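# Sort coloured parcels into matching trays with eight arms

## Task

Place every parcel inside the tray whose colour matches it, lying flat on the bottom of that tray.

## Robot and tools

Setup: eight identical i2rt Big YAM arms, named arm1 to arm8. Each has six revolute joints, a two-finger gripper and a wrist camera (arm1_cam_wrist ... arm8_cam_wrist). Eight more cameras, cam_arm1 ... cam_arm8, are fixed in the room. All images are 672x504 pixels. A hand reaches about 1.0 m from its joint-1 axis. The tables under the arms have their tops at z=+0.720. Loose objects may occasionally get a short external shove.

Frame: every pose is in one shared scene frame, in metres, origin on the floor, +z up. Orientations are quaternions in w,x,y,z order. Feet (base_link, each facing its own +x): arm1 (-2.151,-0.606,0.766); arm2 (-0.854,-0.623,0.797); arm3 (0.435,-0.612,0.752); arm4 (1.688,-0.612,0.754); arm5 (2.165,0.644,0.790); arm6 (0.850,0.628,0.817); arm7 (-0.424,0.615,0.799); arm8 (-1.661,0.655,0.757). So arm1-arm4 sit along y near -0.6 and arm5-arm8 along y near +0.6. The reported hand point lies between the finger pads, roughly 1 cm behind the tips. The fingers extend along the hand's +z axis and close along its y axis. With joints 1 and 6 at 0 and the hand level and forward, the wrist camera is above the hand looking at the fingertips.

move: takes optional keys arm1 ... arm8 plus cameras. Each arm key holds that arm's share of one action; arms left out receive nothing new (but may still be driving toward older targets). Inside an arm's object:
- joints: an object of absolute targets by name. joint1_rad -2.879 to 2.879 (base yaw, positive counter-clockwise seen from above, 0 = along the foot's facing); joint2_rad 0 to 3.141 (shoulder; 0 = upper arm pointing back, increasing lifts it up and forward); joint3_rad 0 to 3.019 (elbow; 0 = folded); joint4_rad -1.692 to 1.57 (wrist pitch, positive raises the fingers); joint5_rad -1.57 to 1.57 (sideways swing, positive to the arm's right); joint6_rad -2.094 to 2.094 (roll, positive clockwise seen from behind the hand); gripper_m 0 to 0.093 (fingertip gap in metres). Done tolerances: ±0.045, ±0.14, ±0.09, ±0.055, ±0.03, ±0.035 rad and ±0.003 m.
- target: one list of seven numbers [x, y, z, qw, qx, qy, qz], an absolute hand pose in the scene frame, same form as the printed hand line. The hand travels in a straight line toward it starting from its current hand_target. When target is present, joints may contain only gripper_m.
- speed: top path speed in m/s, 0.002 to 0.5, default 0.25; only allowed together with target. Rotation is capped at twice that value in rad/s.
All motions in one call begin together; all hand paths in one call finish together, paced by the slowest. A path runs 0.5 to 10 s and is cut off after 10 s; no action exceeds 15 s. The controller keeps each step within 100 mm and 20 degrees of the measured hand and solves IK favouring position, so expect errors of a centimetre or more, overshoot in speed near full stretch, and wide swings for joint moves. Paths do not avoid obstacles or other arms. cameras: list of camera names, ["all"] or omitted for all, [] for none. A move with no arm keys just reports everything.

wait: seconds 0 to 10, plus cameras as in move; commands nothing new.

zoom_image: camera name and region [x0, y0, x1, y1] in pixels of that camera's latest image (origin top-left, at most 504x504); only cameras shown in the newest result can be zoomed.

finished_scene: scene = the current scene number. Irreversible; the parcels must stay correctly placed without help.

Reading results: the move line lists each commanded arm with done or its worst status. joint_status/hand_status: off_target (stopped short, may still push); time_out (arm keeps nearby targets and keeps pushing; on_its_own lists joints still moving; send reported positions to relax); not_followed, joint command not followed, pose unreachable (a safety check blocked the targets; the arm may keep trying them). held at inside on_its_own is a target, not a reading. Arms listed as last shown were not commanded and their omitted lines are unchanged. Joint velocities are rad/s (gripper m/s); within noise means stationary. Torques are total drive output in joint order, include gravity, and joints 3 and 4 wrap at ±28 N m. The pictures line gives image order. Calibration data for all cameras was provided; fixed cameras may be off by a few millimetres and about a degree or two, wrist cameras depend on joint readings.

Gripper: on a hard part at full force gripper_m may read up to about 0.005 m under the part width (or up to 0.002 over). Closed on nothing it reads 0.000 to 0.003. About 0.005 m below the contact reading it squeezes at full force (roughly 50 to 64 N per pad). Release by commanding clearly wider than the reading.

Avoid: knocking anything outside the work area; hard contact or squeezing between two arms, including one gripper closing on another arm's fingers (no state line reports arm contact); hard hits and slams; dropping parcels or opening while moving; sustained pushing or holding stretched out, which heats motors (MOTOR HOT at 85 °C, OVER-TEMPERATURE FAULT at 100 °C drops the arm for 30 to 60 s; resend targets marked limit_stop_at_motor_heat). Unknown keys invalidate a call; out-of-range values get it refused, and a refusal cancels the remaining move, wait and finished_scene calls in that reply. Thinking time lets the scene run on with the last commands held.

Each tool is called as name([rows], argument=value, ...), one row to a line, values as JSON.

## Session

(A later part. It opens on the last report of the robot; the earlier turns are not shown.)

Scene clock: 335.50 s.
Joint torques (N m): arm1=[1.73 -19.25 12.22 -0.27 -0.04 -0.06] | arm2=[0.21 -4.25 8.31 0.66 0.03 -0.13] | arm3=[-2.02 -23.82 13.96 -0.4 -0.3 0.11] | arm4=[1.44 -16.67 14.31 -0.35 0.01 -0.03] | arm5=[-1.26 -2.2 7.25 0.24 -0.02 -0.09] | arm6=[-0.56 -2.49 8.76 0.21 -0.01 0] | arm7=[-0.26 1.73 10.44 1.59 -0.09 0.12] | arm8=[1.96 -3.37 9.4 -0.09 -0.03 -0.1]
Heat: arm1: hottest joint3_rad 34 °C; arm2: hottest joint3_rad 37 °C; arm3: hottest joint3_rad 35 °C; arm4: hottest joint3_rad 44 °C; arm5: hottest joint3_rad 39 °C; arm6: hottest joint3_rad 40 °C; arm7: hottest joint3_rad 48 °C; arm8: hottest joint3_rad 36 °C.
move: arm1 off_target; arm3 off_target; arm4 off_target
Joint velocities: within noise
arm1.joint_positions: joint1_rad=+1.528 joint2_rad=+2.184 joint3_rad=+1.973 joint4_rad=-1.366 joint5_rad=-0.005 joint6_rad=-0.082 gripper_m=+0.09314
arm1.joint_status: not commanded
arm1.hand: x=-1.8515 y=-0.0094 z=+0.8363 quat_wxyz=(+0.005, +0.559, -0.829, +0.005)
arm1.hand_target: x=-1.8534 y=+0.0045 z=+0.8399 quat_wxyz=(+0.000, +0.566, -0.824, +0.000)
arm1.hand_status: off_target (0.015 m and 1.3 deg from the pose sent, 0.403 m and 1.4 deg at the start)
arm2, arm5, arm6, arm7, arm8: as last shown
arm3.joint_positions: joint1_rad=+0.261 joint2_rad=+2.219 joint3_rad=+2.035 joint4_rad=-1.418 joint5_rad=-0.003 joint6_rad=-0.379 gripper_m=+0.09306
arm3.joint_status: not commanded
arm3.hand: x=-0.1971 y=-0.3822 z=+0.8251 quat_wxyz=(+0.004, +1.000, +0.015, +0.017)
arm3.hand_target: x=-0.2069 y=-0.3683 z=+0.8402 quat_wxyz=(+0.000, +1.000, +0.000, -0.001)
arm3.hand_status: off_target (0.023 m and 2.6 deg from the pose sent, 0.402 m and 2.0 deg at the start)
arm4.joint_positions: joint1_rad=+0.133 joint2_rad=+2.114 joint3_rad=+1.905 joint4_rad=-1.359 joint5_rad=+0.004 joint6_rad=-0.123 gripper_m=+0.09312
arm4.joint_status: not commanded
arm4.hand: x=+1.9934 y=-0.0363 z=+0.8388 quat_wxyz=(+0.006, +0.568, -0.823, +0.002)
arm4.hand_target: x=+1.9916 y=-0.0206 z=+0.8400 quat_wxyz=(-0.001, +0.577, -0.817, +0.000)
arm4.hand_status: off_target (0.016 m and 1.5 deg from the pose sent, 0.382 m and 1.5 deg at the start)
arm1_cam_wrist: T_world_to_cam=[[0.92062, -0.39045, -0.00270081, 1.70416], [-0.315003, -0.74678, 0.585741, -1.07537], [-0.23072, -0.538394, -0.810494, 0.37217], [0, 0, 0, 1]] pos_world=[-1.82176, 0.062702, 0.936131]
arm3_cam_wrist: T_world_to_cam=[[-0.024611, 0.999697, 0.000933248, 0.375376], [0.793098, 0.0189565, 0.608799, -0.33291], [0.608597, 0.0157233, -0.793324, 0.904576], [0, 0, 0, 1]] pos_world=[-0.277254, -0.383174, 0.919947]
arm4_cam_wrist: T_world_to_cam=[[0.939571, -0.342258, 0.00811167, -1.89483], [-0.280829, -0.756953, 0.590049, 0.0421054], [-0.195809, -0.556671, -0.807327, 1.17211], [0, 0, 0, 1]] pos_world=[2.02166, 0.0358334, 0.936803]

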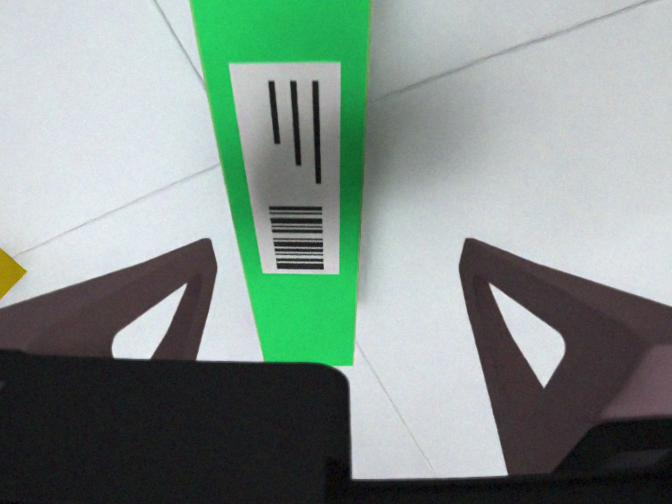

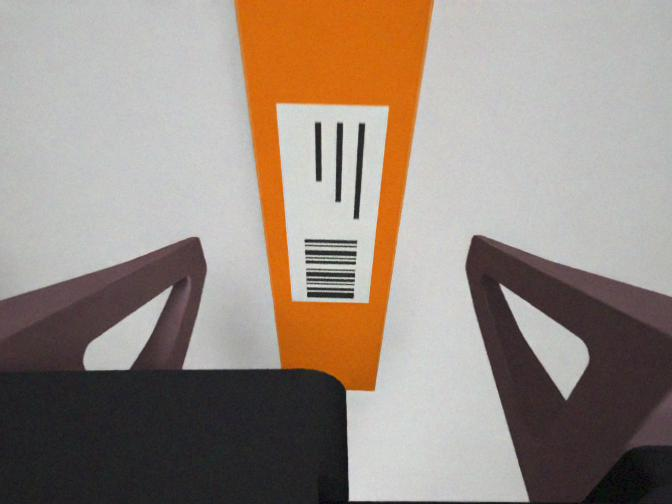

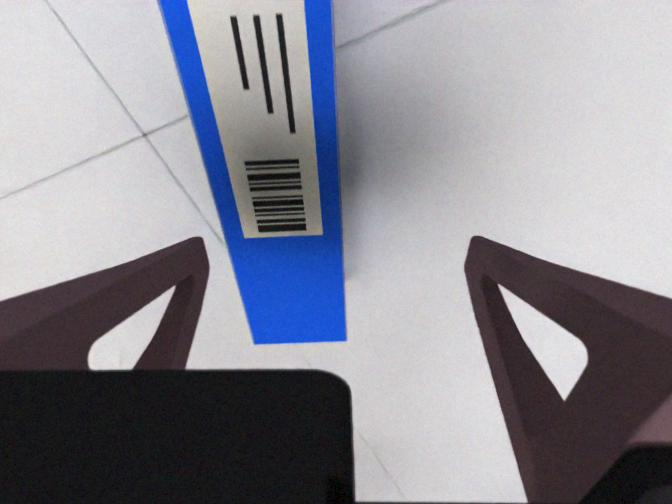

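move(arm1={"target":[-1.869,0.009,0.815,0,-0.5664,0.8241,0],"speed":0.15}, arm3={"target":[-0.208,-0.370,0.805,0,1,0,0],"speed":0.15}, arm4={"target":[1.978,0.009,0.815,0,-0.5771,0.8166,0],"speed":0.15}, cameras=["arm1_cam_wrist","arm3_cam_wrist","arm4_cam_wrist"])

Scene clock: 385.20 s.
Joint torques (N m): arm1=[1.79 -18.78 8.24 0.75 -0.02 0.09] | arm2=[0.21 -4.31 8.31 0.66 0.03 -0.13] | arm3=[-1.67 -23.71 9.2 0.59 -0.29 0.13] | arm4=[0.56 -17.49 14.3 0.14 -0.01 0.11] | arm5=[-1.26 -1.55 7.1 0.29 -0.04 -0.02] | arm6=[-0.62 -2.49 8.76 0.21 -0.01 -0.01] | arm7=[-0.44 1.55 10.4 1.62 -0.09 0.12] | arm8=[1.79 -3.19 9.46 -0.06 -0.02 -0.1]
Heat: arm1: hottest joint3_rad 44 °C; arm2: hottest joint3_rad 37 °C; arm3: hottest joint3_rad 40 °C; arm4: hottest joint3_rad 52 °C; arm5: hottest joint3_rad 39 °C; arm6: hottest joint3_rad 37 °C; arm7: hottest joint3_rad 49 °C; arm8: hottest joint3_rad 36 °C.
move: arm1 off_target; arm3 off_target; arm4 off_target
Joint velocities: within noise
arm1.joint_positions: joint1_rad=+1.554 joint2_rad=+2.187 joint3_rad=+1.973 joint4_rad=-1.332 joint5_rad=-0.005 joint6_rad=-0.073 gripper_m=+0.09314
arm1.joint_status: not commanded
arm1.hand: x=-1.8640 y=+0.0060 z=+0.8342 quat_wxyz=(-0.008, +0.566, -0.824, -0.003)
arm1.hand_target: x=-1.8691 y=+0.0084 z=+0.8152 quat_wxyz=(+0.000, +0.566, -0.824, +0.000)
arm1.hand_status: off_target (0.020 m and 1.0 deg from the pose sent, 0.033 m and 1.3 deg at the start)
arm2, arm5, arm6, arm7, arm8: as last shown
arm3.joint_positions: joint1_rad=+0.261 joint2_rad=+2.239 joint3_rad=+2.035 joint4_rad=-1.369 joint5_rad=-0.003 joint6_rad=-0.377 gripper_m=+0.09306
arm3.joint_status: not commanded
arm3.hand: x=-0.2071 y=-0.3784 z=+0.8119 quat_wxyz=(-0.001, +1.000, +0.014, +0.003)
arm3.hand_target: x=-0.2078 y=-0.3701 z=+0.8050 quat_wxyz=(+0.000, +1.000, +0.000, +0.000)
arm3.hand_status: off_target (0.011 m and 1.7 deg from the pose sent, 0.026 m and 2.6 deg at the start)
arm4.joint_positions: joint1_rad=+0.178 joint2_rad=+2.192 joint3_rad=+1.972 joint4_rad=-1.359 joint5_rad=+0.005 joint6_rad=-0.103 gripper_m=+0.09312
arm4.joint_status: not commanded
arm4.hand: x=+1.9743 y=-0.0069 z=+0.8139 quat_wxyz=(+0.010, +0.578, -0.816, +0.005)
arm4.hand_target: x=+1.9775 y=+0.0083 z=+0.8150 quat_wxyz=(+0.000, +0.577, -0.817, +0.000)
arm4.hand_status: off_target (0.016 m and 1.3 deg from the pose sent, 0.053 m and 1.5 deg at the start)
arm1_cam_wrist: T_world_to_cam=[[0.927746, -0.373211, -0.000947413, 1.73334], [-0.308711, -0.76883, 0.559998, -1.03326], [-0.209726, -0.519243, -0.828494, 0.429912], [0, 0, 0, 1]] pos_world=[-1.83691, 0.0757262, 0.936446]
arm3_cam_wrist: T_world_to_cam=[[-0.0231628, 0.999665, 0.011543, 0.362959], [0.809412, 0.0119751, 0.587119, -0.298592], [0.586784, 0.0229423, -0.809419, 0.91133], [0, 0, 0, 1]] pos_world=[-0.284663, -0.38017, 0.908767]
arm4_cam_wrist: T_world_to_cam=[[0.948301, -0.317292, 0.00716155, -1.88288], [-0.258136, -0.757978, 0.599028, 0.0215908], [-0.184638, -0.569908, -0.800696, 1.13707], [0, 0, 0, 1]] pos_world=[2.00106, 0.0669671, 0.910998]

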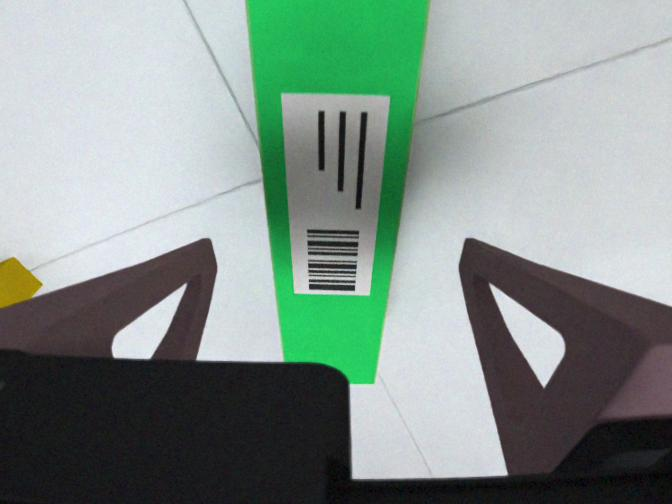

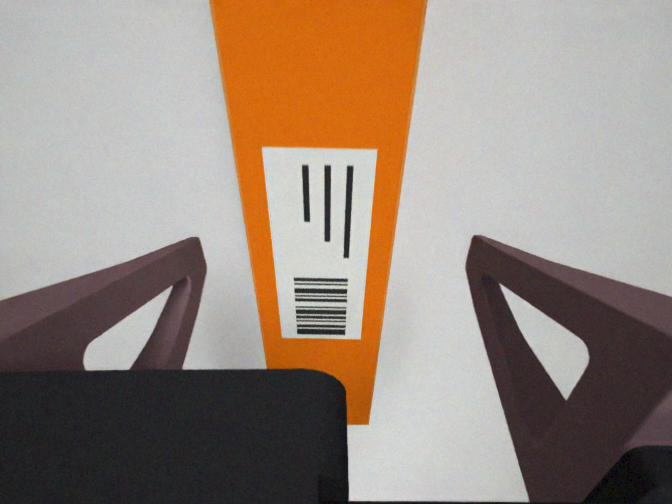

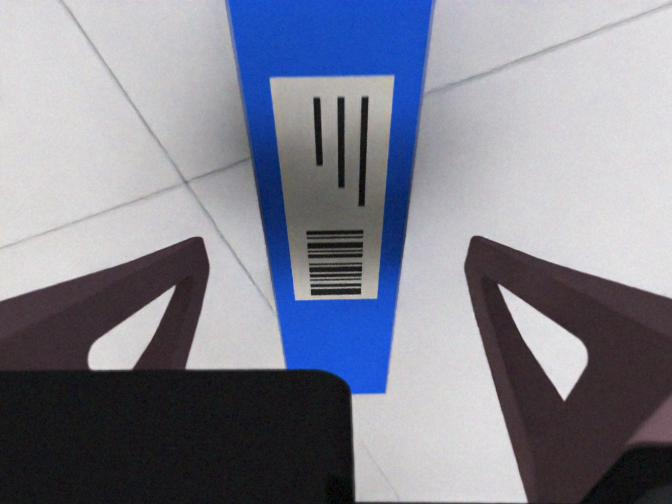

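move(arm1={"target":[-1.872,0.006,0.752,0,-0.5664,0.8241,0],"speed":0.12}, arm3={"target":[-0.197,-0.378,0.755,0,1,0,0],"speed":0.12}, arm4={"target":[1.978,0.008,0.753,0,-0.5771,0.8166,0],"speed":0.12}, cameras=["arm1_cam_wrist","arm3_cam_wrist","arm4_cam_wrist"])

Scene clock: 396.03 s.
Joint torques (N m): arm1=[1.96 -19.25 7.84 0.76 -0.04 0.1] | arm2=[0.21 -4.25 8.31 0.65 0.03 -0.13] | arm3=[-1.26 -23.77 8.75 0.62 -0.3 0.12] | arm4=[0.56 -17.96 9.7 0.79 -0.02 0.11] | arm5=[-0.5 -1.73 7.19 0.23 -0.02 -0.01] | arm6=[-0.62 -2.37 8.77 0.23 -0.02 0] | arm7=[-0.26 1.55 10.43 1.57 -0.1 0.12] | arm8=[2.08 -3.49 9.44 -0.03 -0.01 -0.09]
Heat: arm1: hottest joint3_rad 42 °C; arm2: hottest joint3_rad 37 °C; arm3: hottest joint3_rad 39 °C; arm4: hottest joint3_rad 53 °C; arm5: hottest joint3_rad 39 °C; arm6: hottest joint3_rad 37 °C; arm7: hottest joint3_rad 49 °C; arm8: hottest joint3_rad 36 °C.
move: arm1 off_target; arm3 done; arm4 off_target
Joint velocities: within noise
arm1.joint_positions: joint1_rad=+1.554 joint2_rad=+2.245 joint3_rad=+1.888 joint4_rad=-1.197 joint5_rad=-0.005 joint6_rad=-0.071 gripper_m=+0.09314
arm1.joint_status: not commanded
arm1.hand: x=-1.8647 y=+0.0033 z=+0.7652 quat_wxyz=(-0.005, +0.565, -0.825, -0.001)
arm1.hand_target: x=-1.8719 y=+0.0057 z=+0.7522 quat_wxyz=(+0.000, +0.566, -0.824, +0.000)
arm1.hand_status: off_target (0.015 m and 0.6 deg from the pose sent, 0.083 m and 1.0 deg at the start)
arm2, arm5, arm6, arm7, arm8: as last shown
arm3.joint_positions: joint1_rad=+0.261 joint2_rad=+2.244 joint3_rad=+1.908 joint4_rad=-1.236 joint5_rad=-0.003 joint6_rad=-0.372 gripper_m=+0.09306
arm3.joint_status: not commanded
arm3.hand: x=-0.1956 y=-0.3823 z=+0.7617 quat_wxyz=(-0.001, +1.000, +0.011, +0.003)
arm3.hand_target: x=-0.1969 y=-0.3780 z=+0.7551 quat_wxyz=(+0.000, +1.000, +0.000, +0.000)
arm3.hand_status: done (0.008 m and 1.3 deg from the pose sent, 0.058 m and 1.7 deg at the start)
arm4.joint_positions: joint1_rad=+0.178 joint2_rad=+2.245 joint3_rad=+1.950 joint4_rad=-1.246 joint5_rad=+0.005 joint6_rad=-0.103 gripper_m=+0.09312
arm4.joint_status: not commanded
arm4.hand: x=+1.9806 y=+0.0069 z=+0.7712 quat_wxyz=(-0.006, +0.578, -0.816, -0.005)
arm4.hand_target: x=+1.9778 y=+0.0076 z=+0.7532 quat_wxyz=(+0.000, +0.577, -0.817, +0.000)
arm4.hand_status: off_target (0.018 m and 0.9 deg from the pose sent, 0.063 m and 1.3 deg at the start)
arm1_cam_wrist: T_world_to_cam=[[0.926682, -0.375844, -0.00150896, 1.73143], [-0.308819, -0.7637, 0.566915, -1.00238], [-0.214224, -0.524884, -0.823775, 0.359158], [0, 0, 0, 1]] pos_world=[-1.8371, 0.073748, 0.866742]
arm3_cam_wrist: T_world_to_cam=[[-0.0174169, 0.99978, 0.0116527, 0.368721], [0.809671, 0.0072653, 0.586839, -0.280023], [0.586626, 0.0196557, -0.80962, 0.862918], [0, 0, 0, 1]] pos_world=[-0.273062, -0.383566, 0.858667]
arm4_cam_wrist: T_world_to_cam=[[0.947952, -0.318186, 0.0119879, -1.88712], [-0.268284, -0.777872, 0.568277, 0.103252], [-0.171493, -0.541915, -0.82275, 1.10285], [0, 0, 0, 1]] pos_world=[2.00573, 0.0775116, 0.871317]

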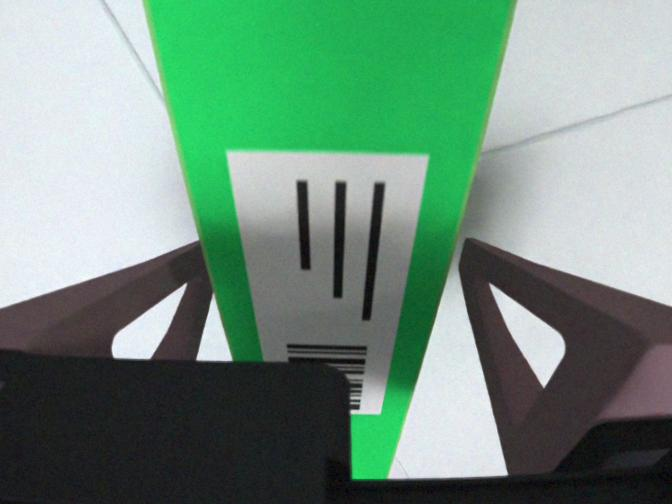

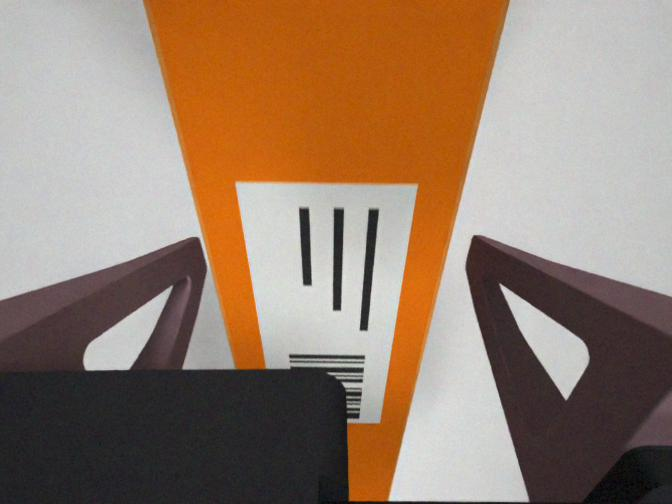

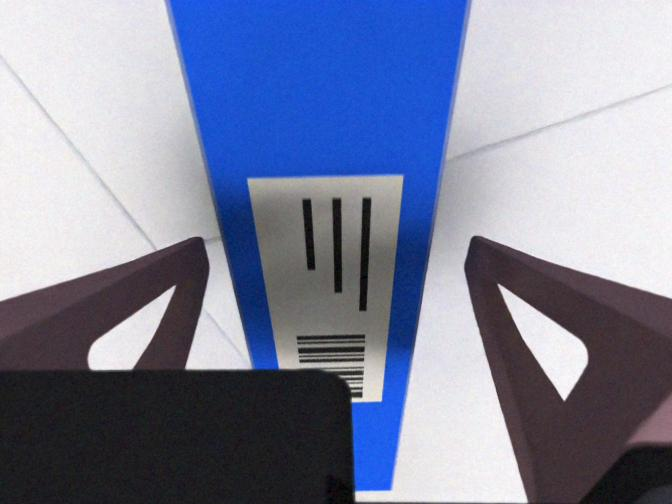

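move(arm1={"target":[-1.877,-0.006,0.746,0,-0.5664,0.8241,0],"speed":0.12}, arm3={"target":[-0.177,-0.379,0.753,0,1,0,0],"speed":0.12}, arm4={"target":[1.970,-0.005,0.740,0,-0.5771,0.8166,0],"speed":0.12}, cameras=["arm1_cam_wrist","arm3_cam_wrist","arm4_cam_wrist"])

move(arm1={"joints":{"gripper_m":0.052}}, arm3={"joints":{"gripper_m":0.052}}, arm4={"joints":{"gripper_m":0.052}}, cameras=["cam_arm1","cam_arm3","cam_arm4"])

Scene clock: 408.03 s.
Joint torques (N m): arm1=[2.08 -20.89 7.02 0.79 0 0.06] | arm2=[0.21 -4.25 8.31 0.66 0.03 -0.13] | arm3=[-1.96 -26.34 7.83 0.51 -0.28 0.03] | arm4=[0.79 -19.66 8.87 0.72 -0.02 0.12] | arm5=[-1.2 -2.14 7.25 0.29 -0.04 -0.08] | arm6=[-0.56 -2.43 8.77 0.21 -0.01 0] | arm7=[-0.5 1.49 10.5 1.59 -0.1 0.13] | arm8=[2.08 -3.37 9.4 -0.01 -0.01 -0.1]
Heat: arm1: hottest joint3_rad 40 °C; arm2: hottest joint3_rad 37 °C; arm3: hottest joint3_rad 37 °C; arm4: hottest joint3_rad 52 °C; arm5: hottest joint3_rad 39 °C; arm6: hottest joint3_rad 37 °C; arm7: hottest joint3_rad 49 °C; arm8: hottest joint3_rad 36 °C.
move: arm1 done; arm3 off_target; arm4 done
Joint velocities: within noise
arm1.joint_positions: joint1_rad=+1.555 joint2_rad=+2.239 joint3_rad=+1.829 joint4_rad=-1.157 joint5_rad=-0.005 joint6_rad=-0.070 gripper_m=+0.09314
arm1.joint_status: not commanded
arm1.hand: x=-1.8703 y=-0.0083 z=+0.7478 quat_wxyz=(+0.002, +0.565, -0.825, +0.002)
arm1.hand_target: x=-1.8771 y=-0.0060 z=+0.7460 quat_wxyz=(+0.000, +0.566, -0.824, +0.000)
arm1.hand_status: done (0.007 m and 0.4 deg from the pose sent, 0.024 m and 0.6 deg at the start)
arm2, arm5, arm6, arm7, arm8: as last shown
arm3.joint_positions: joint1_rad=+0.261 joint2_rad=+2.237 joint3_rad=+1.820 joint4_rad=-1.189 joint5_rad=-0.004 joint6_rad=-0.372 gripper_m=+0.09305
arm3.joint_status: not commanded
arm3.hand: x=-0.1749 y=-0.3892 z=+0.7354 quat_wxyz=(+0.005, +1.000, +0.011, +0.019)
arm3.hand_target: x=-0.1768 y=-0.3791 z=+0.7530 quat_wxyz=(+0.000, +1.000, +0.000, +0.000)
arm3.hand_status: off_target (0.020 m and 2.5 deg from the pose sent, 0.021 m and 1.3 deg at the start)
arm4.joint_positions: joint1_rad=+0.178 joint2_rad=+2.245 joint3_rad=+1.871 joint4_rad=-1.187 joint5_rad=+0.005 joint6_rad=-0.102 gripper_m=+0.09312
arm4.joint_status: not commanded
arm4.hand: x=+1.9739 y=-0.0069 z=+0.7426 quat_wxyz=(+0.002, +0.578, -0.816, +0.000)
arm4.hand_target: x=+1.9699 y=-0.0051 z=+0.7399 quat_wxyz=(+0.000, +0.577, -0.817, +0.000)
arm4.hand_status: done (0.005 m and 0.3 deg from the pose sent, 0.035 m and 0.9 deg at the start)
arm1_cam_wrist: T_world_to_cam=[[0.926635, -0.375956, -0.00230615, 1.73276], [-0.305341, -0.756138, 0.578811, -1.00548], [-0.219351, -0.535642, -0.815459, 0.321728], [0, 0, 0, 1]] pos_world=[-1.84208, 0.0634892, 0.848336]
arm3_cam_wrist: T_world_to_cam=[[-0.0165971, 0.999862, -0.00116295, 0.385941], [0.790719, 0.0138373, 0.612023, -0.300507], [0.611954, 0.0092382, -0.790839, 0.816193], [0, 0, 0, 1]] pos_world=[-0.255451, -0.38927, 0.829843]
arm4_cam_wrist: T_world_to_cam=[[0.947712, -0.318982, 0.00963954, -1.88261], [-0.264117, -0.767037, 0.584718, 0.0866053], [-0.179121, -0.556691, -0.811179, 1.07695], [0, 0, 0, 1]] pos_world=[1.99995, 0.0654404, 0.841107]

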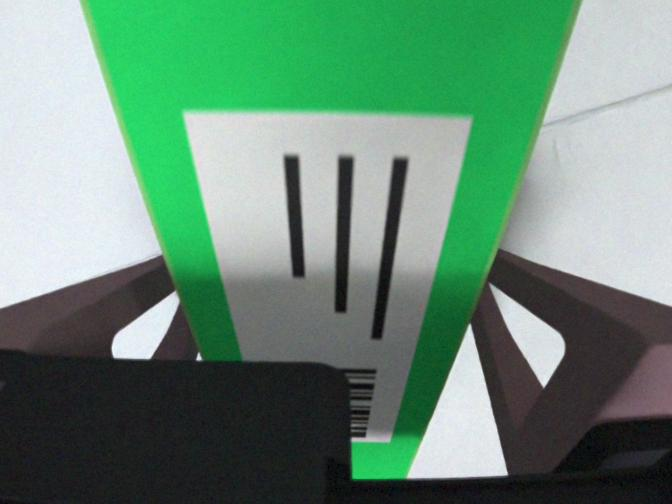

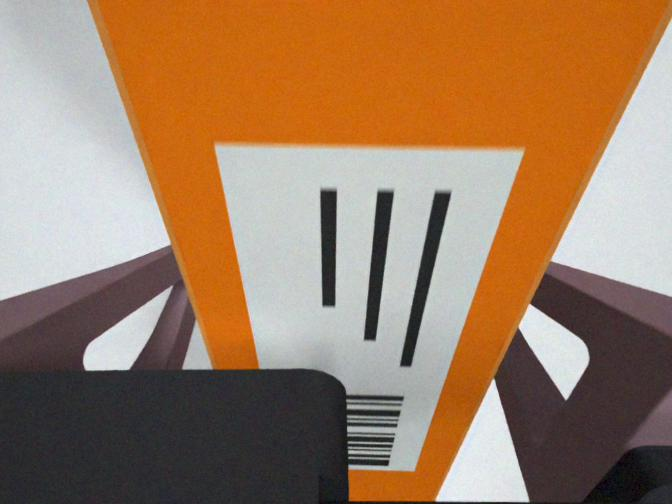

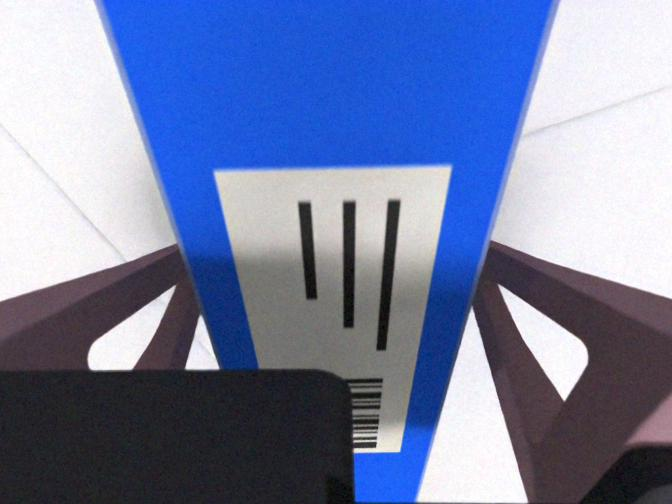

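Scene clock: 408.67 s.
Joint torques (N m): arm1=[1.9 -21.19 7.08 0.76 0 0.07] | arm2=[0.21 -4.31 8.31 0.68 0.03 -0.13] | arm3=[-1.9 -26.23 7.9 0.51 -0.27 0.04] | arm4=[0.79 -19.66 8.87 0.72 -0.02 0.11] | arm5=[-0.91 -1.49 7.19 0.35 -0.03 -0.04] | arm6=[-0.62 -2.43 8.77 0.21 -0.01 -0.01] | arm7=[-0.32 1.67 10.45 1.58 -0.09 0.13] | arm8=[1.9 -3.49 9.43 0.02 -0.01 -0.11]
Heat: arm1: hottest joint3_rad 40 °C; arm2: hottest joint3_rad 37 °C; arm3: hottest joint3_rad 37 °C; arm4: hottest joint3_rad 51 °C; arm5: hottest joint3_rad 39 °C; arm6: hottest joint3_rad 37 °C; arm7: hottest joint3_rad 49 °C; arm8: hottest joint3_rad 36 °C.
move: arm1 off_target; arm3 off_target; arm4 off_target
Joint velocities: within noise
arm1.joint_positions: joint1_rad=+1.555 joint2_rad=+2.239 joint3_rad=+1.829 joint4_rad=-1.157 joint5_rad=-0.005 joint6_rad=-0.070 gripper_m=+0.05938
arm1.joint_status: gripper_m off_target (ended at +0.05941, target +0.05200)
arm1.hand: x=-1.8703 y=-0.0082 z=+0.7478 quat_wxyz=(+0.001, +0.565, -0.825, +0.002)
arm1.hand_target: x=-1.8770 y=-0.0060 z=+0.7460 quat_wxyz=(+0.000, +0.567, -0.824, +0.000)
arm1.hand_status: not commanded
arm2, arm5, arm6, arm7, arm8: as last shown
arm3.joint_positions: joint1_rad=+0.260 joint2_rad=+2.237 joint3_rad=+1.819 joint4_rad=-1.189 joint5_rad=-0.004 joint6_rad=-0.372 gripper_m=+0.05865
arm3.joint_status: gripper_m off_target (ended at +0.05867, target +0.05200)
arm3.hand: x=-0.1745 y=-0.3890 z=+0.7350 quat_wxyz=(+0.005, +1.000, +0.010, +0.019)
arm3.hand_target: x=-0.1768 y=-0.3792 z=+0.7528 quat_wxyz=(+0.000, +1.000, +0.000, +0.000)
arm3.hand_status: not commanded
arm4.joint_positions: joint1_rad=+0.178 joint2_rad=+2.245 joint3_rad=+1.871 joint4_rad=-1.187 joint5_rad=+0.005 joint6_rad=-0.101 gripper_m=+0.05963
arm4.joint_status: gripper_m off_target (ended at +0.05966, target +0.05200)
arm4.hand: x=+1.9739 y=-0.0069 z=+0.7426 quat_wxyz=(+0.002, +0.578, -0.816, +0.000)
arm4.hand_target: x=+1.9699 y=-0.0051 z=+0.7399 quat_wxyz=(+0.000, +0.577, -0.817, +0.000)
arm4.hand_status: not commanded

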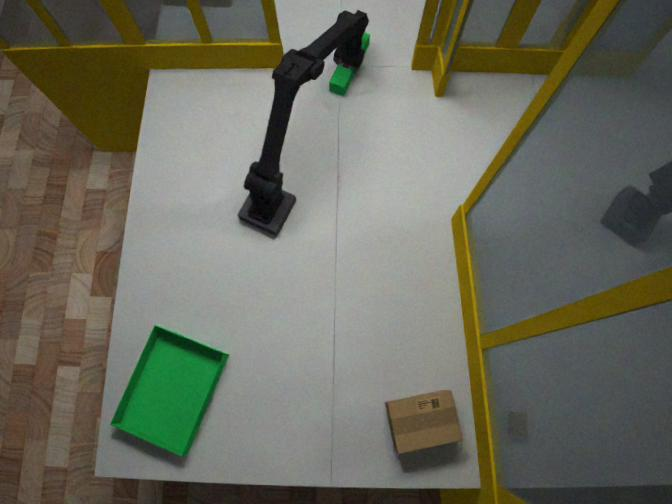

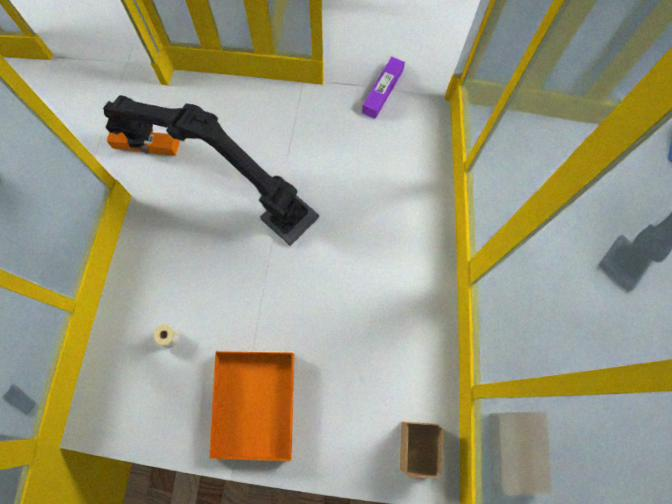

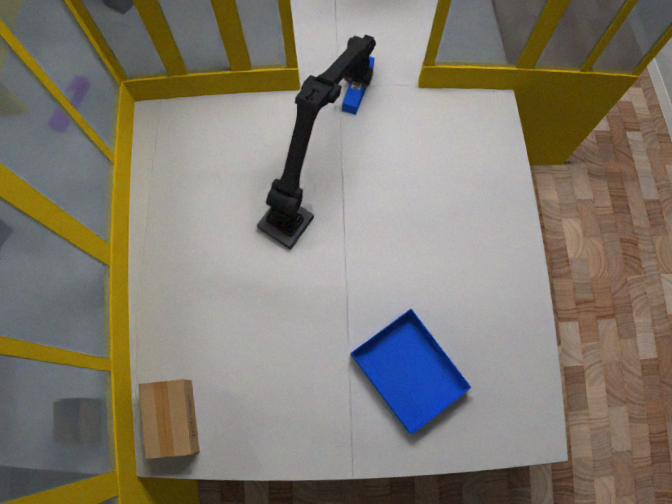

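move(arm1={"target":[-1.872,-0.006,0.90,0,-0.5664,0.8241,0],"speed":0.15}, arm3={"target":[-0.18,-0.384,0.90,0,1,0,0],"speed":0.15}, arm4={"target":[1.973,-0.007,0.90,0,-0.5771,0.8166,0],"speed":0.15}, cameras=[])

move(arm1={"joints":{"joint2_rad":1.2,"joint3_rad":1.25,"joint4_rad":-1.62}}, arm3={"joints":{"joint2_rad":1.1,"joint3_rad":1.2,"joint4_rad":-1.62}}, arm4={"joints":{"joint2_rad":1.2,"joint3_rad":1.25,"joint4_rad":-1.62}}, cameras=["cam_arm1","cam_arm3","cam_arm4"])

Scene clock: 480.33 s.
Joint torques (N m): arm1=[1.32 -19.55 12.42 -0.31 0 -0.02] | arm2=[0.21 -4.25 8.31 0.66 0.03 -0.13] | arm3=[-1.2 -25.88 14.26 -0.32 -0.28 0.1] | arm4=[0.44 -19.25 14.78 -0.28 -0.02 0.08] | arm5=[-0.73 -2.26 7.06 0.28 -0.03 -0.05] | arm6=[-0.62 -2.49 8.77 0.21 -0.01 0] | arm7=[-0.32 1.67 10.37 1.58 -0.09 0.11] | arm8=[1.79 -3.31 9.46 -0.02 -0.02 -0.1]
Heat: arm1: hottest joint2_rad 39 °C; arm2: hottest joint3_rad 37 °C; arm3: hottest joint2_rad 36 °C; arm4: hottest joint3_rad 45 °C; arm5: hottest joint3_rad 39 °C; arm6: hottest joint3_rad 37 °C; arm7: hottest joint3_rad 49 °C; arm8: hottest joint3_rad 35 °C.
move: arm1 off_target; arm3 off_target; arm4 off_target
Joint velocities: within noise
arm1.joint_positions: joint1_rad=+1.555 joint2_rad=+2.114 joint3_rad=+1.982 joint4_rad=-1.464 joint5_rad=-0.005 joint6_rad=-0.070 gripper_m=+0.05938
arm1.joint_status: not commanded
arm1.hand: x=-1.8761 y=-0.0182 z=+0.8847 quat_wxyz=(+0.013, +0.565, -0.825, +0.009)
arm1.hand_target: x=-1.8724 y=-0.0067 z=+0.9001 quat_wxyz=(+0.000, +0.567, -0.824, +0.000)
arm1.hand_status: off_target (0.020 m and 1.9 deg from the pose sent, 0.152 m and 0.4 deg at the start)
arm2, arm5, arm6, arm7, arm8: as last shown
arm3.joint_positions: joint1_rad=+0.260 joint2_rad=+2.130 joint3_rad=+1.968 joint4_rad=-1.484 joint5_rad=-0.004 joint6_rad=-0.372 gripper_m=+0.05865
arm3.joint_status: not commanded
arm3.hand: x=-0.1653 y=-0.3934 z=+0.8583 quat_wxyz=(+0.012, +0.999, +0.010, +0.037)
arm3.hand_target: x=-0.1778 y=-0.3849 z=+0.9000 quat_wxyz=(+0.000, +1.000, +0.000, +0.000)
arm3.hand_status: off_target (0.045 m and 4.7 deg from the pose sent, 0.165 m and 2.6 deg at the start)
arm4.joint_positions: joint1_rad=+0.178 joint2_rad=+2.131 joint3_rad=+2.035 joint4_rad=-1.508 joint5_rad=+0.005 joint6_rad=-0.101 gripper_m=+0.05963
arm4.joint_status: not commanded
arm4.hand: x=+1.9685 y=-0.0205 z=+0.8775 quat_wxyz=(+0.021, +0.577, -0.816, +0.011)
arm4.hand_target: x=+1.9724 y=-0.0080 z=+0.9002 quat_wxyz=(+0.000, +0.577, -0.817, +0.000)
arm4.hand_status: off_target (0.027 m and 2.7 deg from the pose sent, 0.157 m and 0.3 deg at the start)

Scene clock: 482.00 s.
Joint torques (N m): arm1=[1.38 -6.95 7.98 0.08 0 -0.01] | arm2=[0.21 -4.25 8.32 0.66 0.03 -0.13] | arm3=[-1.26 -9.29 9.47 0.02 -0.29 0.12] | arm4=[0.38 -7.36 9.73 -0.01 -0.03 0.08] | arm5=[-0.79 -2.61 7.2 0.13 -0.02 -0.02] | arm6=[-0.62 -2.37 8.77 0.21 -0.01 0] | arm7=[-0.26 1.55 10.45 1.63 -0.1 0.12] | arm8=[1.73 -3.43 9.47 -0.12 -0.03 -0.11]
Heat: arm1: hottest joint2_rad 39 °C; arm2: hottest joint3_rad 37 °C; arm3: hottest joint2_rad 36 °C; arm4: hottest joint3_rad 45 °C; arm5: hottest joint3_rad 39 °C; arm6: hottest joint3_rad 37 °C; arm7: hottest joint3_rad 49 °C; arm8: hottest joint3_rad 35 °C.
move: arm1 done; arm3 done; arm4 done
Joint velocities: within noise
arm1.joint_positions: joint1_rad=+1.555 joint2_rad=+1.202 joint3_rad=+1.259 joint4_rad=-1.613 joint5_rad=-0.005 joint6_rad=-0.070 gripper_m=+0.05938
arm1.joint_status: all done
arm1.hand: x=-2.0106 y=-0.3013 z=+1.0476 quat_wxyz=(-0.003, +0.565, -0.825, -0.001)
arm1.hand_target: x=-2.0131 y=-0.3045 z=+1.0447 quat_wxyz=(+0.003, +0.567, -0.824, +0.002)
arm1.hand_status: not commanded
arm2.joint_positions: joint1_rad=-2.127 joint2_rad=+0.901 joint3_rad=+1.103 joint4_rad=-1.616 joint5_rad=+0.001 joint6_rad=+0.360 gripper_m=+0.08992
arm2.joint_status: not commanded
arm2.hand: x=-0.6170 y=-0.5364 z=+1.1006 quat_wxyz=(-0.073, -0.003, -0.997, -0.027)
arm2.hand_target: x=-0.6185 y=-0.5369 z=+1.0995 quat_wxyz=(-0.071, +0.000, -0.997, -0.026)
arm2.hand_status: not commanded
arm3.joint_positions: joint1_rad=+0.260 joint2_rad=+1.114 joint3_rad=+1.197 joint4_rad=-1.614 joint5_rad=-0.004 joint6_rad=-0.372 gripper_m=+0.05865
arm3.joint_status: all done
arm3.hand: x=+0.1460 y=-0.5085 z=+1.0369 quat_wxyz=(-0.008, +1.000, +0.011, -0.016)
arm3.hand_target: x=+0.1494 y=-0.5082 z=+1.0421 quat_wxyz=(-0.008, +1.000, +0.000, -0.022)
arm3.hand_status: not commanded
arm4.joint_positions: joint1_rad=+0.178 joint2_rad=+1.209 joint3_rad=+1.256 joint4_rad=-1.615 joint5_rad=+0.005 joint6_rad=-0.101 gripper_m=+0.05963
arm4.joint_status: all done
arm4.hand: x=+1.8343 y=-0.3075 z=+1.0298 quat_wxyz=(+0.005, +0.578, -0.816, +0.002)
arm4.hand_target: x=+1.8319 y=-0.3109 z=+1.0303 quat_wxyz=(+0.006, +0.577, -0.817, +0.003)
arm4.hand_status: not commanded
arm5.joint_positions: joint1_rad=+1.577 joint2_rad=+0.902 joint3_rad=+1.096 joint4_rad=-1.613 joint5_rad=+0.000 joint6_rad=+0.093 gripper_m=+0.08988
arm5.joint_status: not commanded
arm5.hand: x=+2.0996 y=+0.3982 z=+1.0890 quat_wxyz=(+0.048, +0.817, +0.572, -0.054)
arm5.hand_target: x=+2.0997 y=+0.3997 z=+1.0908 quat_wxyz=(+0.047, +0.817, +0.572, -0.055)
arm5.hand_status: not commanded
arm6, arm7: as last shown
arm8.joint_positions: joint1_rad=+0.303 joint2_rad=+0.906 joint3_rad=+1.107 joint4_rad=-1.616 joint5_rad=-0.002 joint6_rad=+0.054 gripper_m=+0.08993
arm8.joint_status: not commanded
arm8.hand: x=-1.7371 y=+0.4131 z=+1.0613 quat_wxyz=(-0.049, -0.819, -0.569, +0.061)
arm8.hand_target: x=-1.7362 y=+0.4162 z=+1.0598 quat_wxyz=(-0.046, -0.817, -0.572, +0.060)
arm8.hand_status: not commanded

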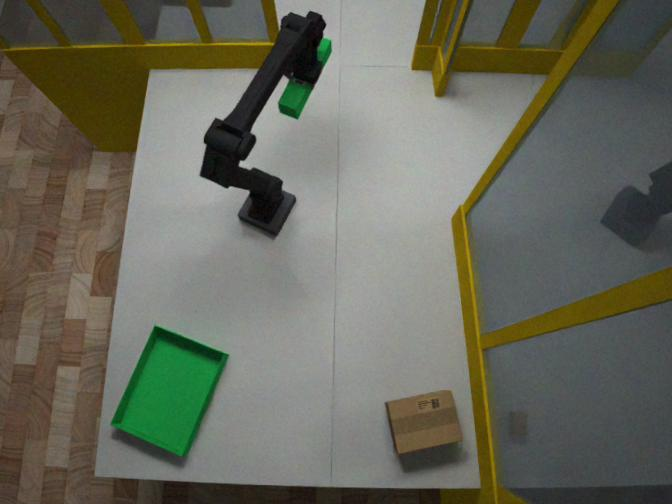

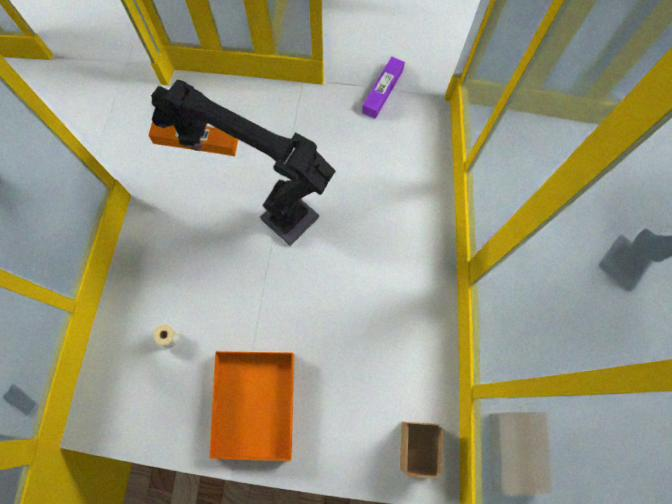

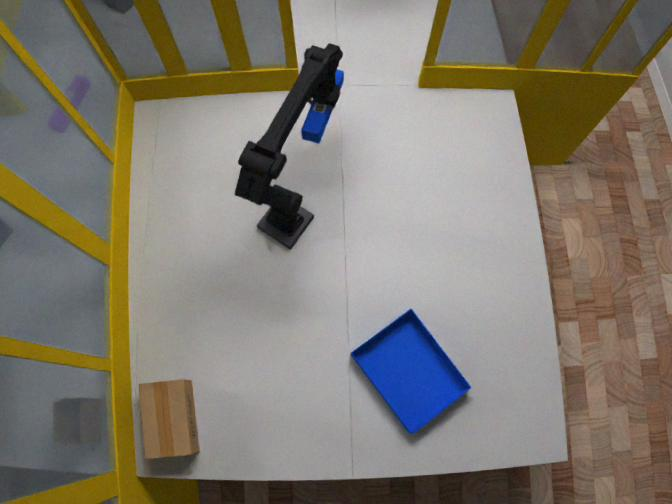

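move(arm1={"joints":{"joint1_rad":-1.546,"joint6_rad":-0.04}}, arm3={"joints":{"joint1_rad":2.137,"joint6_rad":-0.16}}, arm4={"joints":{"joint1_rad":-1.881,"joint6_rad":0.0}}, cameras=[])

move(arm1={"target":[-2.418,-1.238,0.90,0,0.8207,0.5714,0],"speed":0.3}, arm3={"target":[0.406,-1.294,0.90,0,0.6646,0.7472,0],"speed":0.3}, arm4={"target":[2.119,-1.191,0.90,0,0.4540,0.8910,0],"speed":0.3}, cameras=["arm1_cam_wrist","arm3_cam_wrist","arm4_cam_wrist","cam_arm1","cam_arm3","cam_arm4"])

Scene clock: 494.23 s.
Joint torques (N m): arm1=[0.5 -7.59 7.98 0.01 0.03 0.06] | arm2=[0.21 -4.25 8.32 0.66 0.03 -0.13] | arm3=[0.67 -9.23 9.48 0.01 -0.21 0.13] | arm4=[-1.2 -7.12 9.77 0.02 -0.03 0.11] | arm5=[-0.5 -2.26 7.13 0.18 -0.04 -0.07] | arm6=[-0.62 -2.43 8.76 0.21 -0.01 -0.01] | arm7=[-0.21 1.79 10.47 1.61 -0.09 0.11] | arm8=[2.08 -3.19 9.44 -0.01 0 -0.1]
Heat: arm1: hottest joint2_rad 36 °C; arm2: hottest joint3_rad 37 °C; arm3: hottest joint2_rad 35 °C; arm4: hottest joint3_rad 46 °C; arm5: hottest joint3_rad 39 °C; arm6: hottest joint3_rad 36 °C; arm7: hottest joint3_rad 49 °C; arm8: hottest joint3_rad 35 °C.
move: arm1 done; arm3 done; arm4 done
Joint velocities: within noise
arm1.joint_positions: joint1_rad=-1.535 joint2_rad=+1.207 joint3_rad=+1.259 joint4_rad=-1.613 joint5_rad=-0.006 joint6_rad=-0.047 gripper_m=+0.05935
arm1.joint_status: all done
arm1.hand: x=-2.2782 y=-0.9128 z=+1.0514 quat_wxyz=(-0.010, -0.817, -0.577, +0.004)
arm1.hand_target: x=-2.2796 y=-0.9072 z=+1.0500 quat_wxyz=(-0.008, -0.822, -0.569, +0.000)
arm1.hand_status: not commanded
arm2, arm5, arm8: as last shown
arm3.joint_positions: joint1_rad=+2.123 joint2_rad=+1.114 joint3_rad=+1.197 joint4_rad=-1.614 joint5_rad=-0.006 joint6_rad=-0.176 gripper_m=+0.05870
arm3.joint_status: all done
arm3.hand: x=+0.4164 y=-0.9192 z=+1.0361 quat_wxyz=(+0.015, +0.664, +0.747, -0.010)
arm3.hand_target: x=+0.4211 y=-0.9163 z=+1.0413 quat_wxyz=(+0.019, +0.665, +0.747, -0.013)
arm3.hand_status: not commanded
arm4.joint_positions: joint1_rad=-1.870 joint2_rad=+1.209 joint3_rad=+1.256 joint4_rad=-1.615 joint5_rad=+0.006 joint6_rad=-0.007 gripper_m=+0.05969
arm4.joint_status: all done
arm4.hand: x=+1.8925 y=-0.8746 z=+1.0346 quat_wxyz=(+0.003, -0.440, -0.898, +0.010)
arm4.hand_target: x=+1.8870 y=-0.8737 z=+1.0351 quat_wxyz=(+0.004, -0.448, -0.894, +0.010)
arm4.hand_status: not commanded
arm6.joint_positions: joint1_rad=-1.148 joint2_rad=+0.907 joint3_rad=+1.097 joint4_rad=-1.614 joint5_rad=+0.001 joint6_rad=+0.145 gripper_m=+0.08989
arm6.joint_status: not commanded
arm6.hand: x=+0.8007 y=+0.3802 z=+1.1166 quat_wxyz=(-0.050, -0.814, -0.576, +0.053)
arm6.hand_target: x=+0.8013 y=+0.3822 z=+1.1194 quat_wxyz=(-0.052, -0.817, -0.572, +0.054)
arm6.hand_status: not commanded
arm7.joint_positions: joint1_rad=-0.316 joint2_rad=+0.535 joint3_rad=+1.368 joint4_rad=-1.177 joint5_rad=-0.073 joint6_rad=-0.126 gripper_m=+0.09396
arm7.joint_status: not commanded
arm7.hand: x=-0.2873 y=+0.4416 z=+1.3804 quat_wxyz=(-0.508, -0.311, -0.757, +0.270)
arm7.hand_target: x=-0.2897 y=+0.4449 z=+1.3917 quat_wxyz=(-0.517, -0.307, -0.750, +0.275)
arm7.hand_status: not commanded

Scene clock: 497.20 s.
Joint torques (N m): arm1=[0.85 -19.72 12.63 -0.21 0.19 0.06] | arm2=[0.21 -4.25 8.31 0.66 0.03 -0.13] | arm3=[0.67 -23.65 14.49 -0.34 0.03 0.13] | arm4=[-1.79 -19.02 14.9 -0.24 -0.15 0.12] | arm5=[-0.85 -2.43 7.3 0.36 -0.02 -0.02] | arm6=[-0.67 -2.37 8.79 0.21 -0.01 -0.01] | arm7=[-0.32 1.61 10.51 1.62 -0.08 0.12] | arm8=[1.9 -3.49 9.37 -0.03 0 -0.11]
Heat: arm1: hottest joint2_rad 36 °C; arm2: hottest joint3_rad 37 °C; arm3: hottest joint2_rad 35 °C; arm4: hottest joint3_rad 47 °C; arm5: hottest joint3_rad 39 °C; arm6: hottest joint3_rad 36 °C; arm7: hottest joint3_rad 49 °C; arm8: hottest joint3_rad 35 °C.
move: arm1 off_target; arm3 off_target; arm4 off_target
Joint velocities: within noise
arm1.joint_positions: joint1_rad=-1.535 joint2_rad=+2.203 joint3_rad=+2.133 joint4_rad=-1.527 joint5_rad=+0.004 joint6_rad=-0.047 gripper_m=+0.05935
arm1.joint_status: not commanded
arm1.hand: x=-2.4083 y=-1.2292 z=+0.8949 quat_wxyz=(+0.004, -0.817, -0.577, -0.008)
arm1.hand_target: x=-2.4178 y=-1.2373 z=+0.9001 quat_wxyz=(+0.000, -0.821, -0.571, +0.001)
arm1.hand_status: off_target (0.014 m and 1.3 deg from the pose sent, 0.385 m and 1.5 deg at the start)
arm2, arm5, arm6, arm7, arm8: as last shown
arm3.joint_positions: joint1_rad=+2.128 joint2_rad=+2.181 joint3_rad=+2.126 joint4_rad=-1.549 joint5_rad=+0.001 joint6_rad=-0.173 gripper_m=+0.05870
arm3.joint_status: not commanded
arm3.hand: x=+0.3982 y=-1.2795 z=+0.8826 quat_wxyz=(-0.010, +0.664, +0.748, +0.017)
arm3.hand_target: x=+0.4061 y=-1.2928 z=+0.9002 quat_wxyz=(+0.001, +0.665, +0.747, +0.000)
arm3.hand_status: off_target (0.024 m and 2.3 deg from the pose sent, 0.399 m and 2.0 deg at the start)
arm4.joint_positions: joint1_rad=-1.875 joint2_rad=+2.348 joint3_rad=+2.447 joint4_rad=-1.684 joint5_rad=-0.013 joint6_rad=-0.003 gripper_m=+0.05969
arm4.joint_status: not commanded
arm4.hand: x=+2.1207 y=-1.1770 z=+0.8989 quat_wxyz=(+0.007, -0.444, -0.896, -0.002)
arm4.hand_target: x=+2.1184 y=-1.1904 z=+0.8999 quat_wxyz=(-0.001, -0.454, -0.891, +0.001)
arm4.hand_status: off_target (0.014 m and 1.5 deg from the pose sent, 0.412 m and 2.2 deg at the start; a joint's target at an end of its range on 19 of 89 steps)
arm1_cam_wrist: T_world_to_cam=[[-0.936795, 0.349784, -0.00809348, -1.81792], [0.27829, 0.758941, 0.588696, 1.081], [0.212059, 0.549235, -0.808314, 2.03574], [0, 0, 0, 1]] pos_world=[-2.43555, -1.30264, 0.994426]
arm3_cam_wrist: T_world_to_cam=[[-0.993431, -0.114423, -0.00173177, 0.249592], [-0.0915291, 0.785396, 0.61219, 0.506838], [-0.0686887, 0.608326, -0.790709, 1.62752], [0, 0, 0, 1]] pos_world=[0.406135, -1.35957, 0.977043]
arm4_cam_wrist: T_world_to_cam=[[-0.786803, -0.617048, 0.0138679, 0.92719], [-0.490802, 0.639134, 0.592132, 1.26559], [-0.374237, 0.459085, -0.805721, 2.18308], [0, 0, 0, 1]] pos_world=[2.16766, -1.23898, 0.996705]

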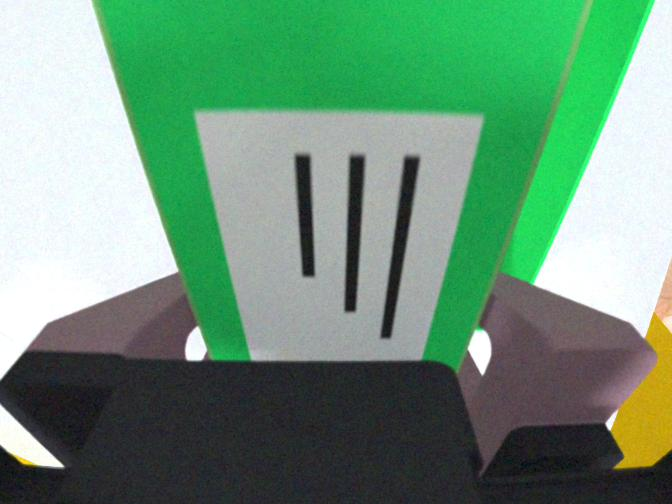

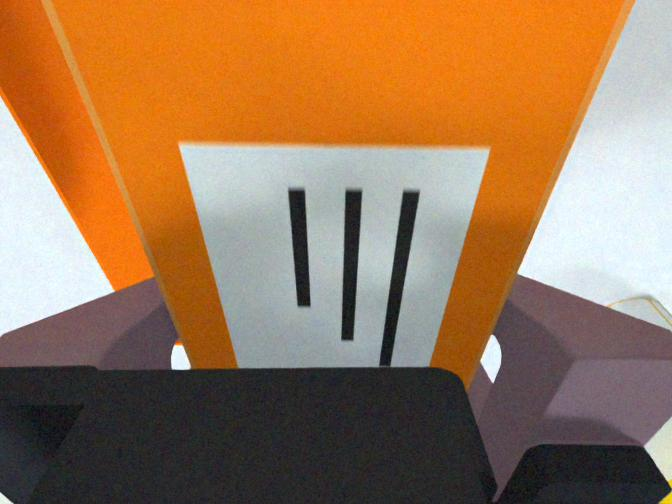

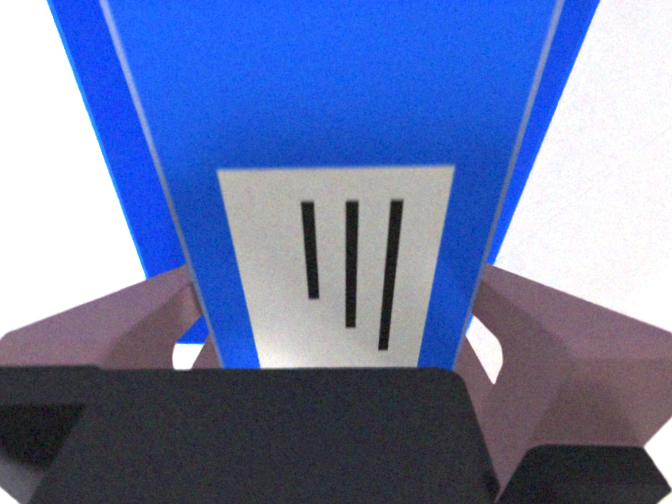

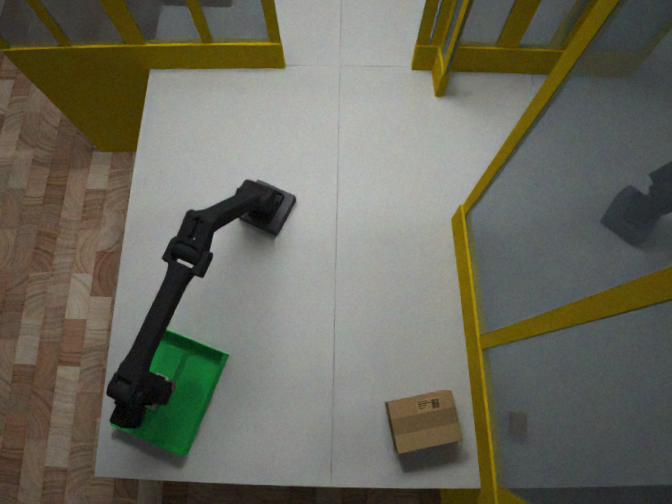

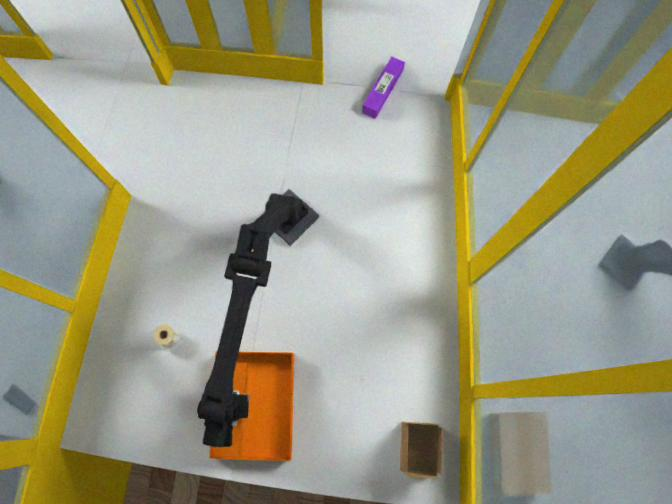

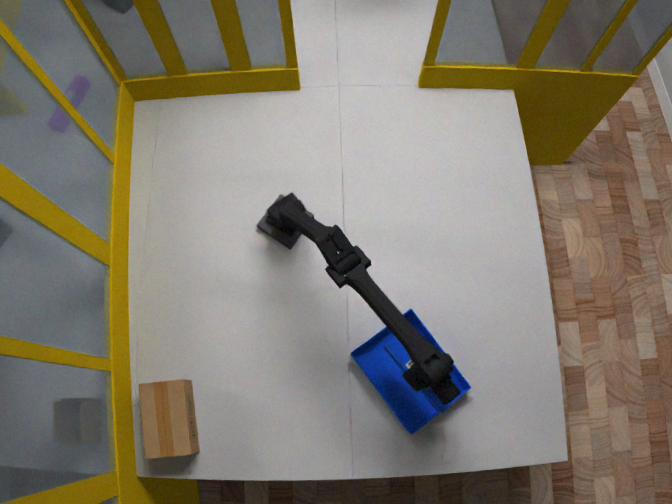

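zoom_image(camera="cam_arm1", region=[90, 310, 250, 470])

zoom_image(camera="cam_arm3", region=[180, 330, 340, 490])

zoom_image(camera="cam_arm4", region=[330, 290, 490, 450])

Scaled by 3.150.

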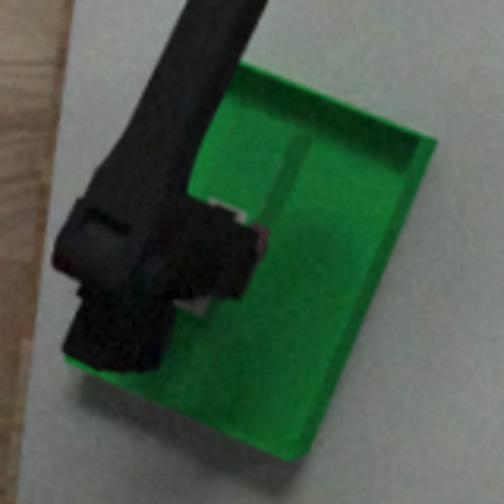

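Scaled by 3.150.

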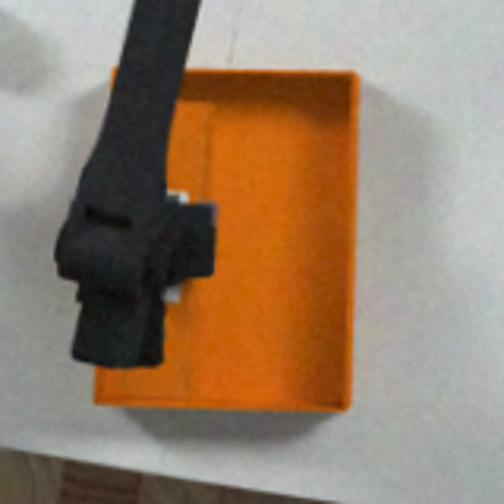

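Scaled by 3.150.

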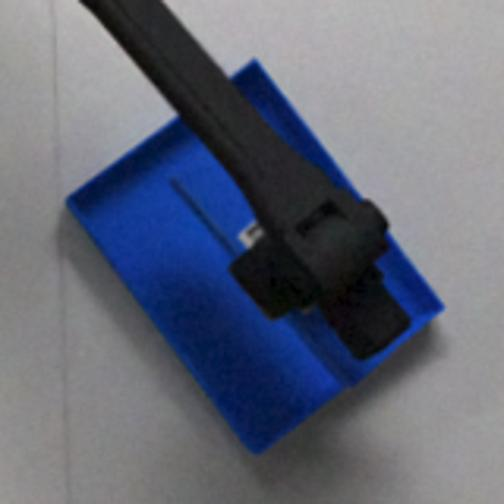

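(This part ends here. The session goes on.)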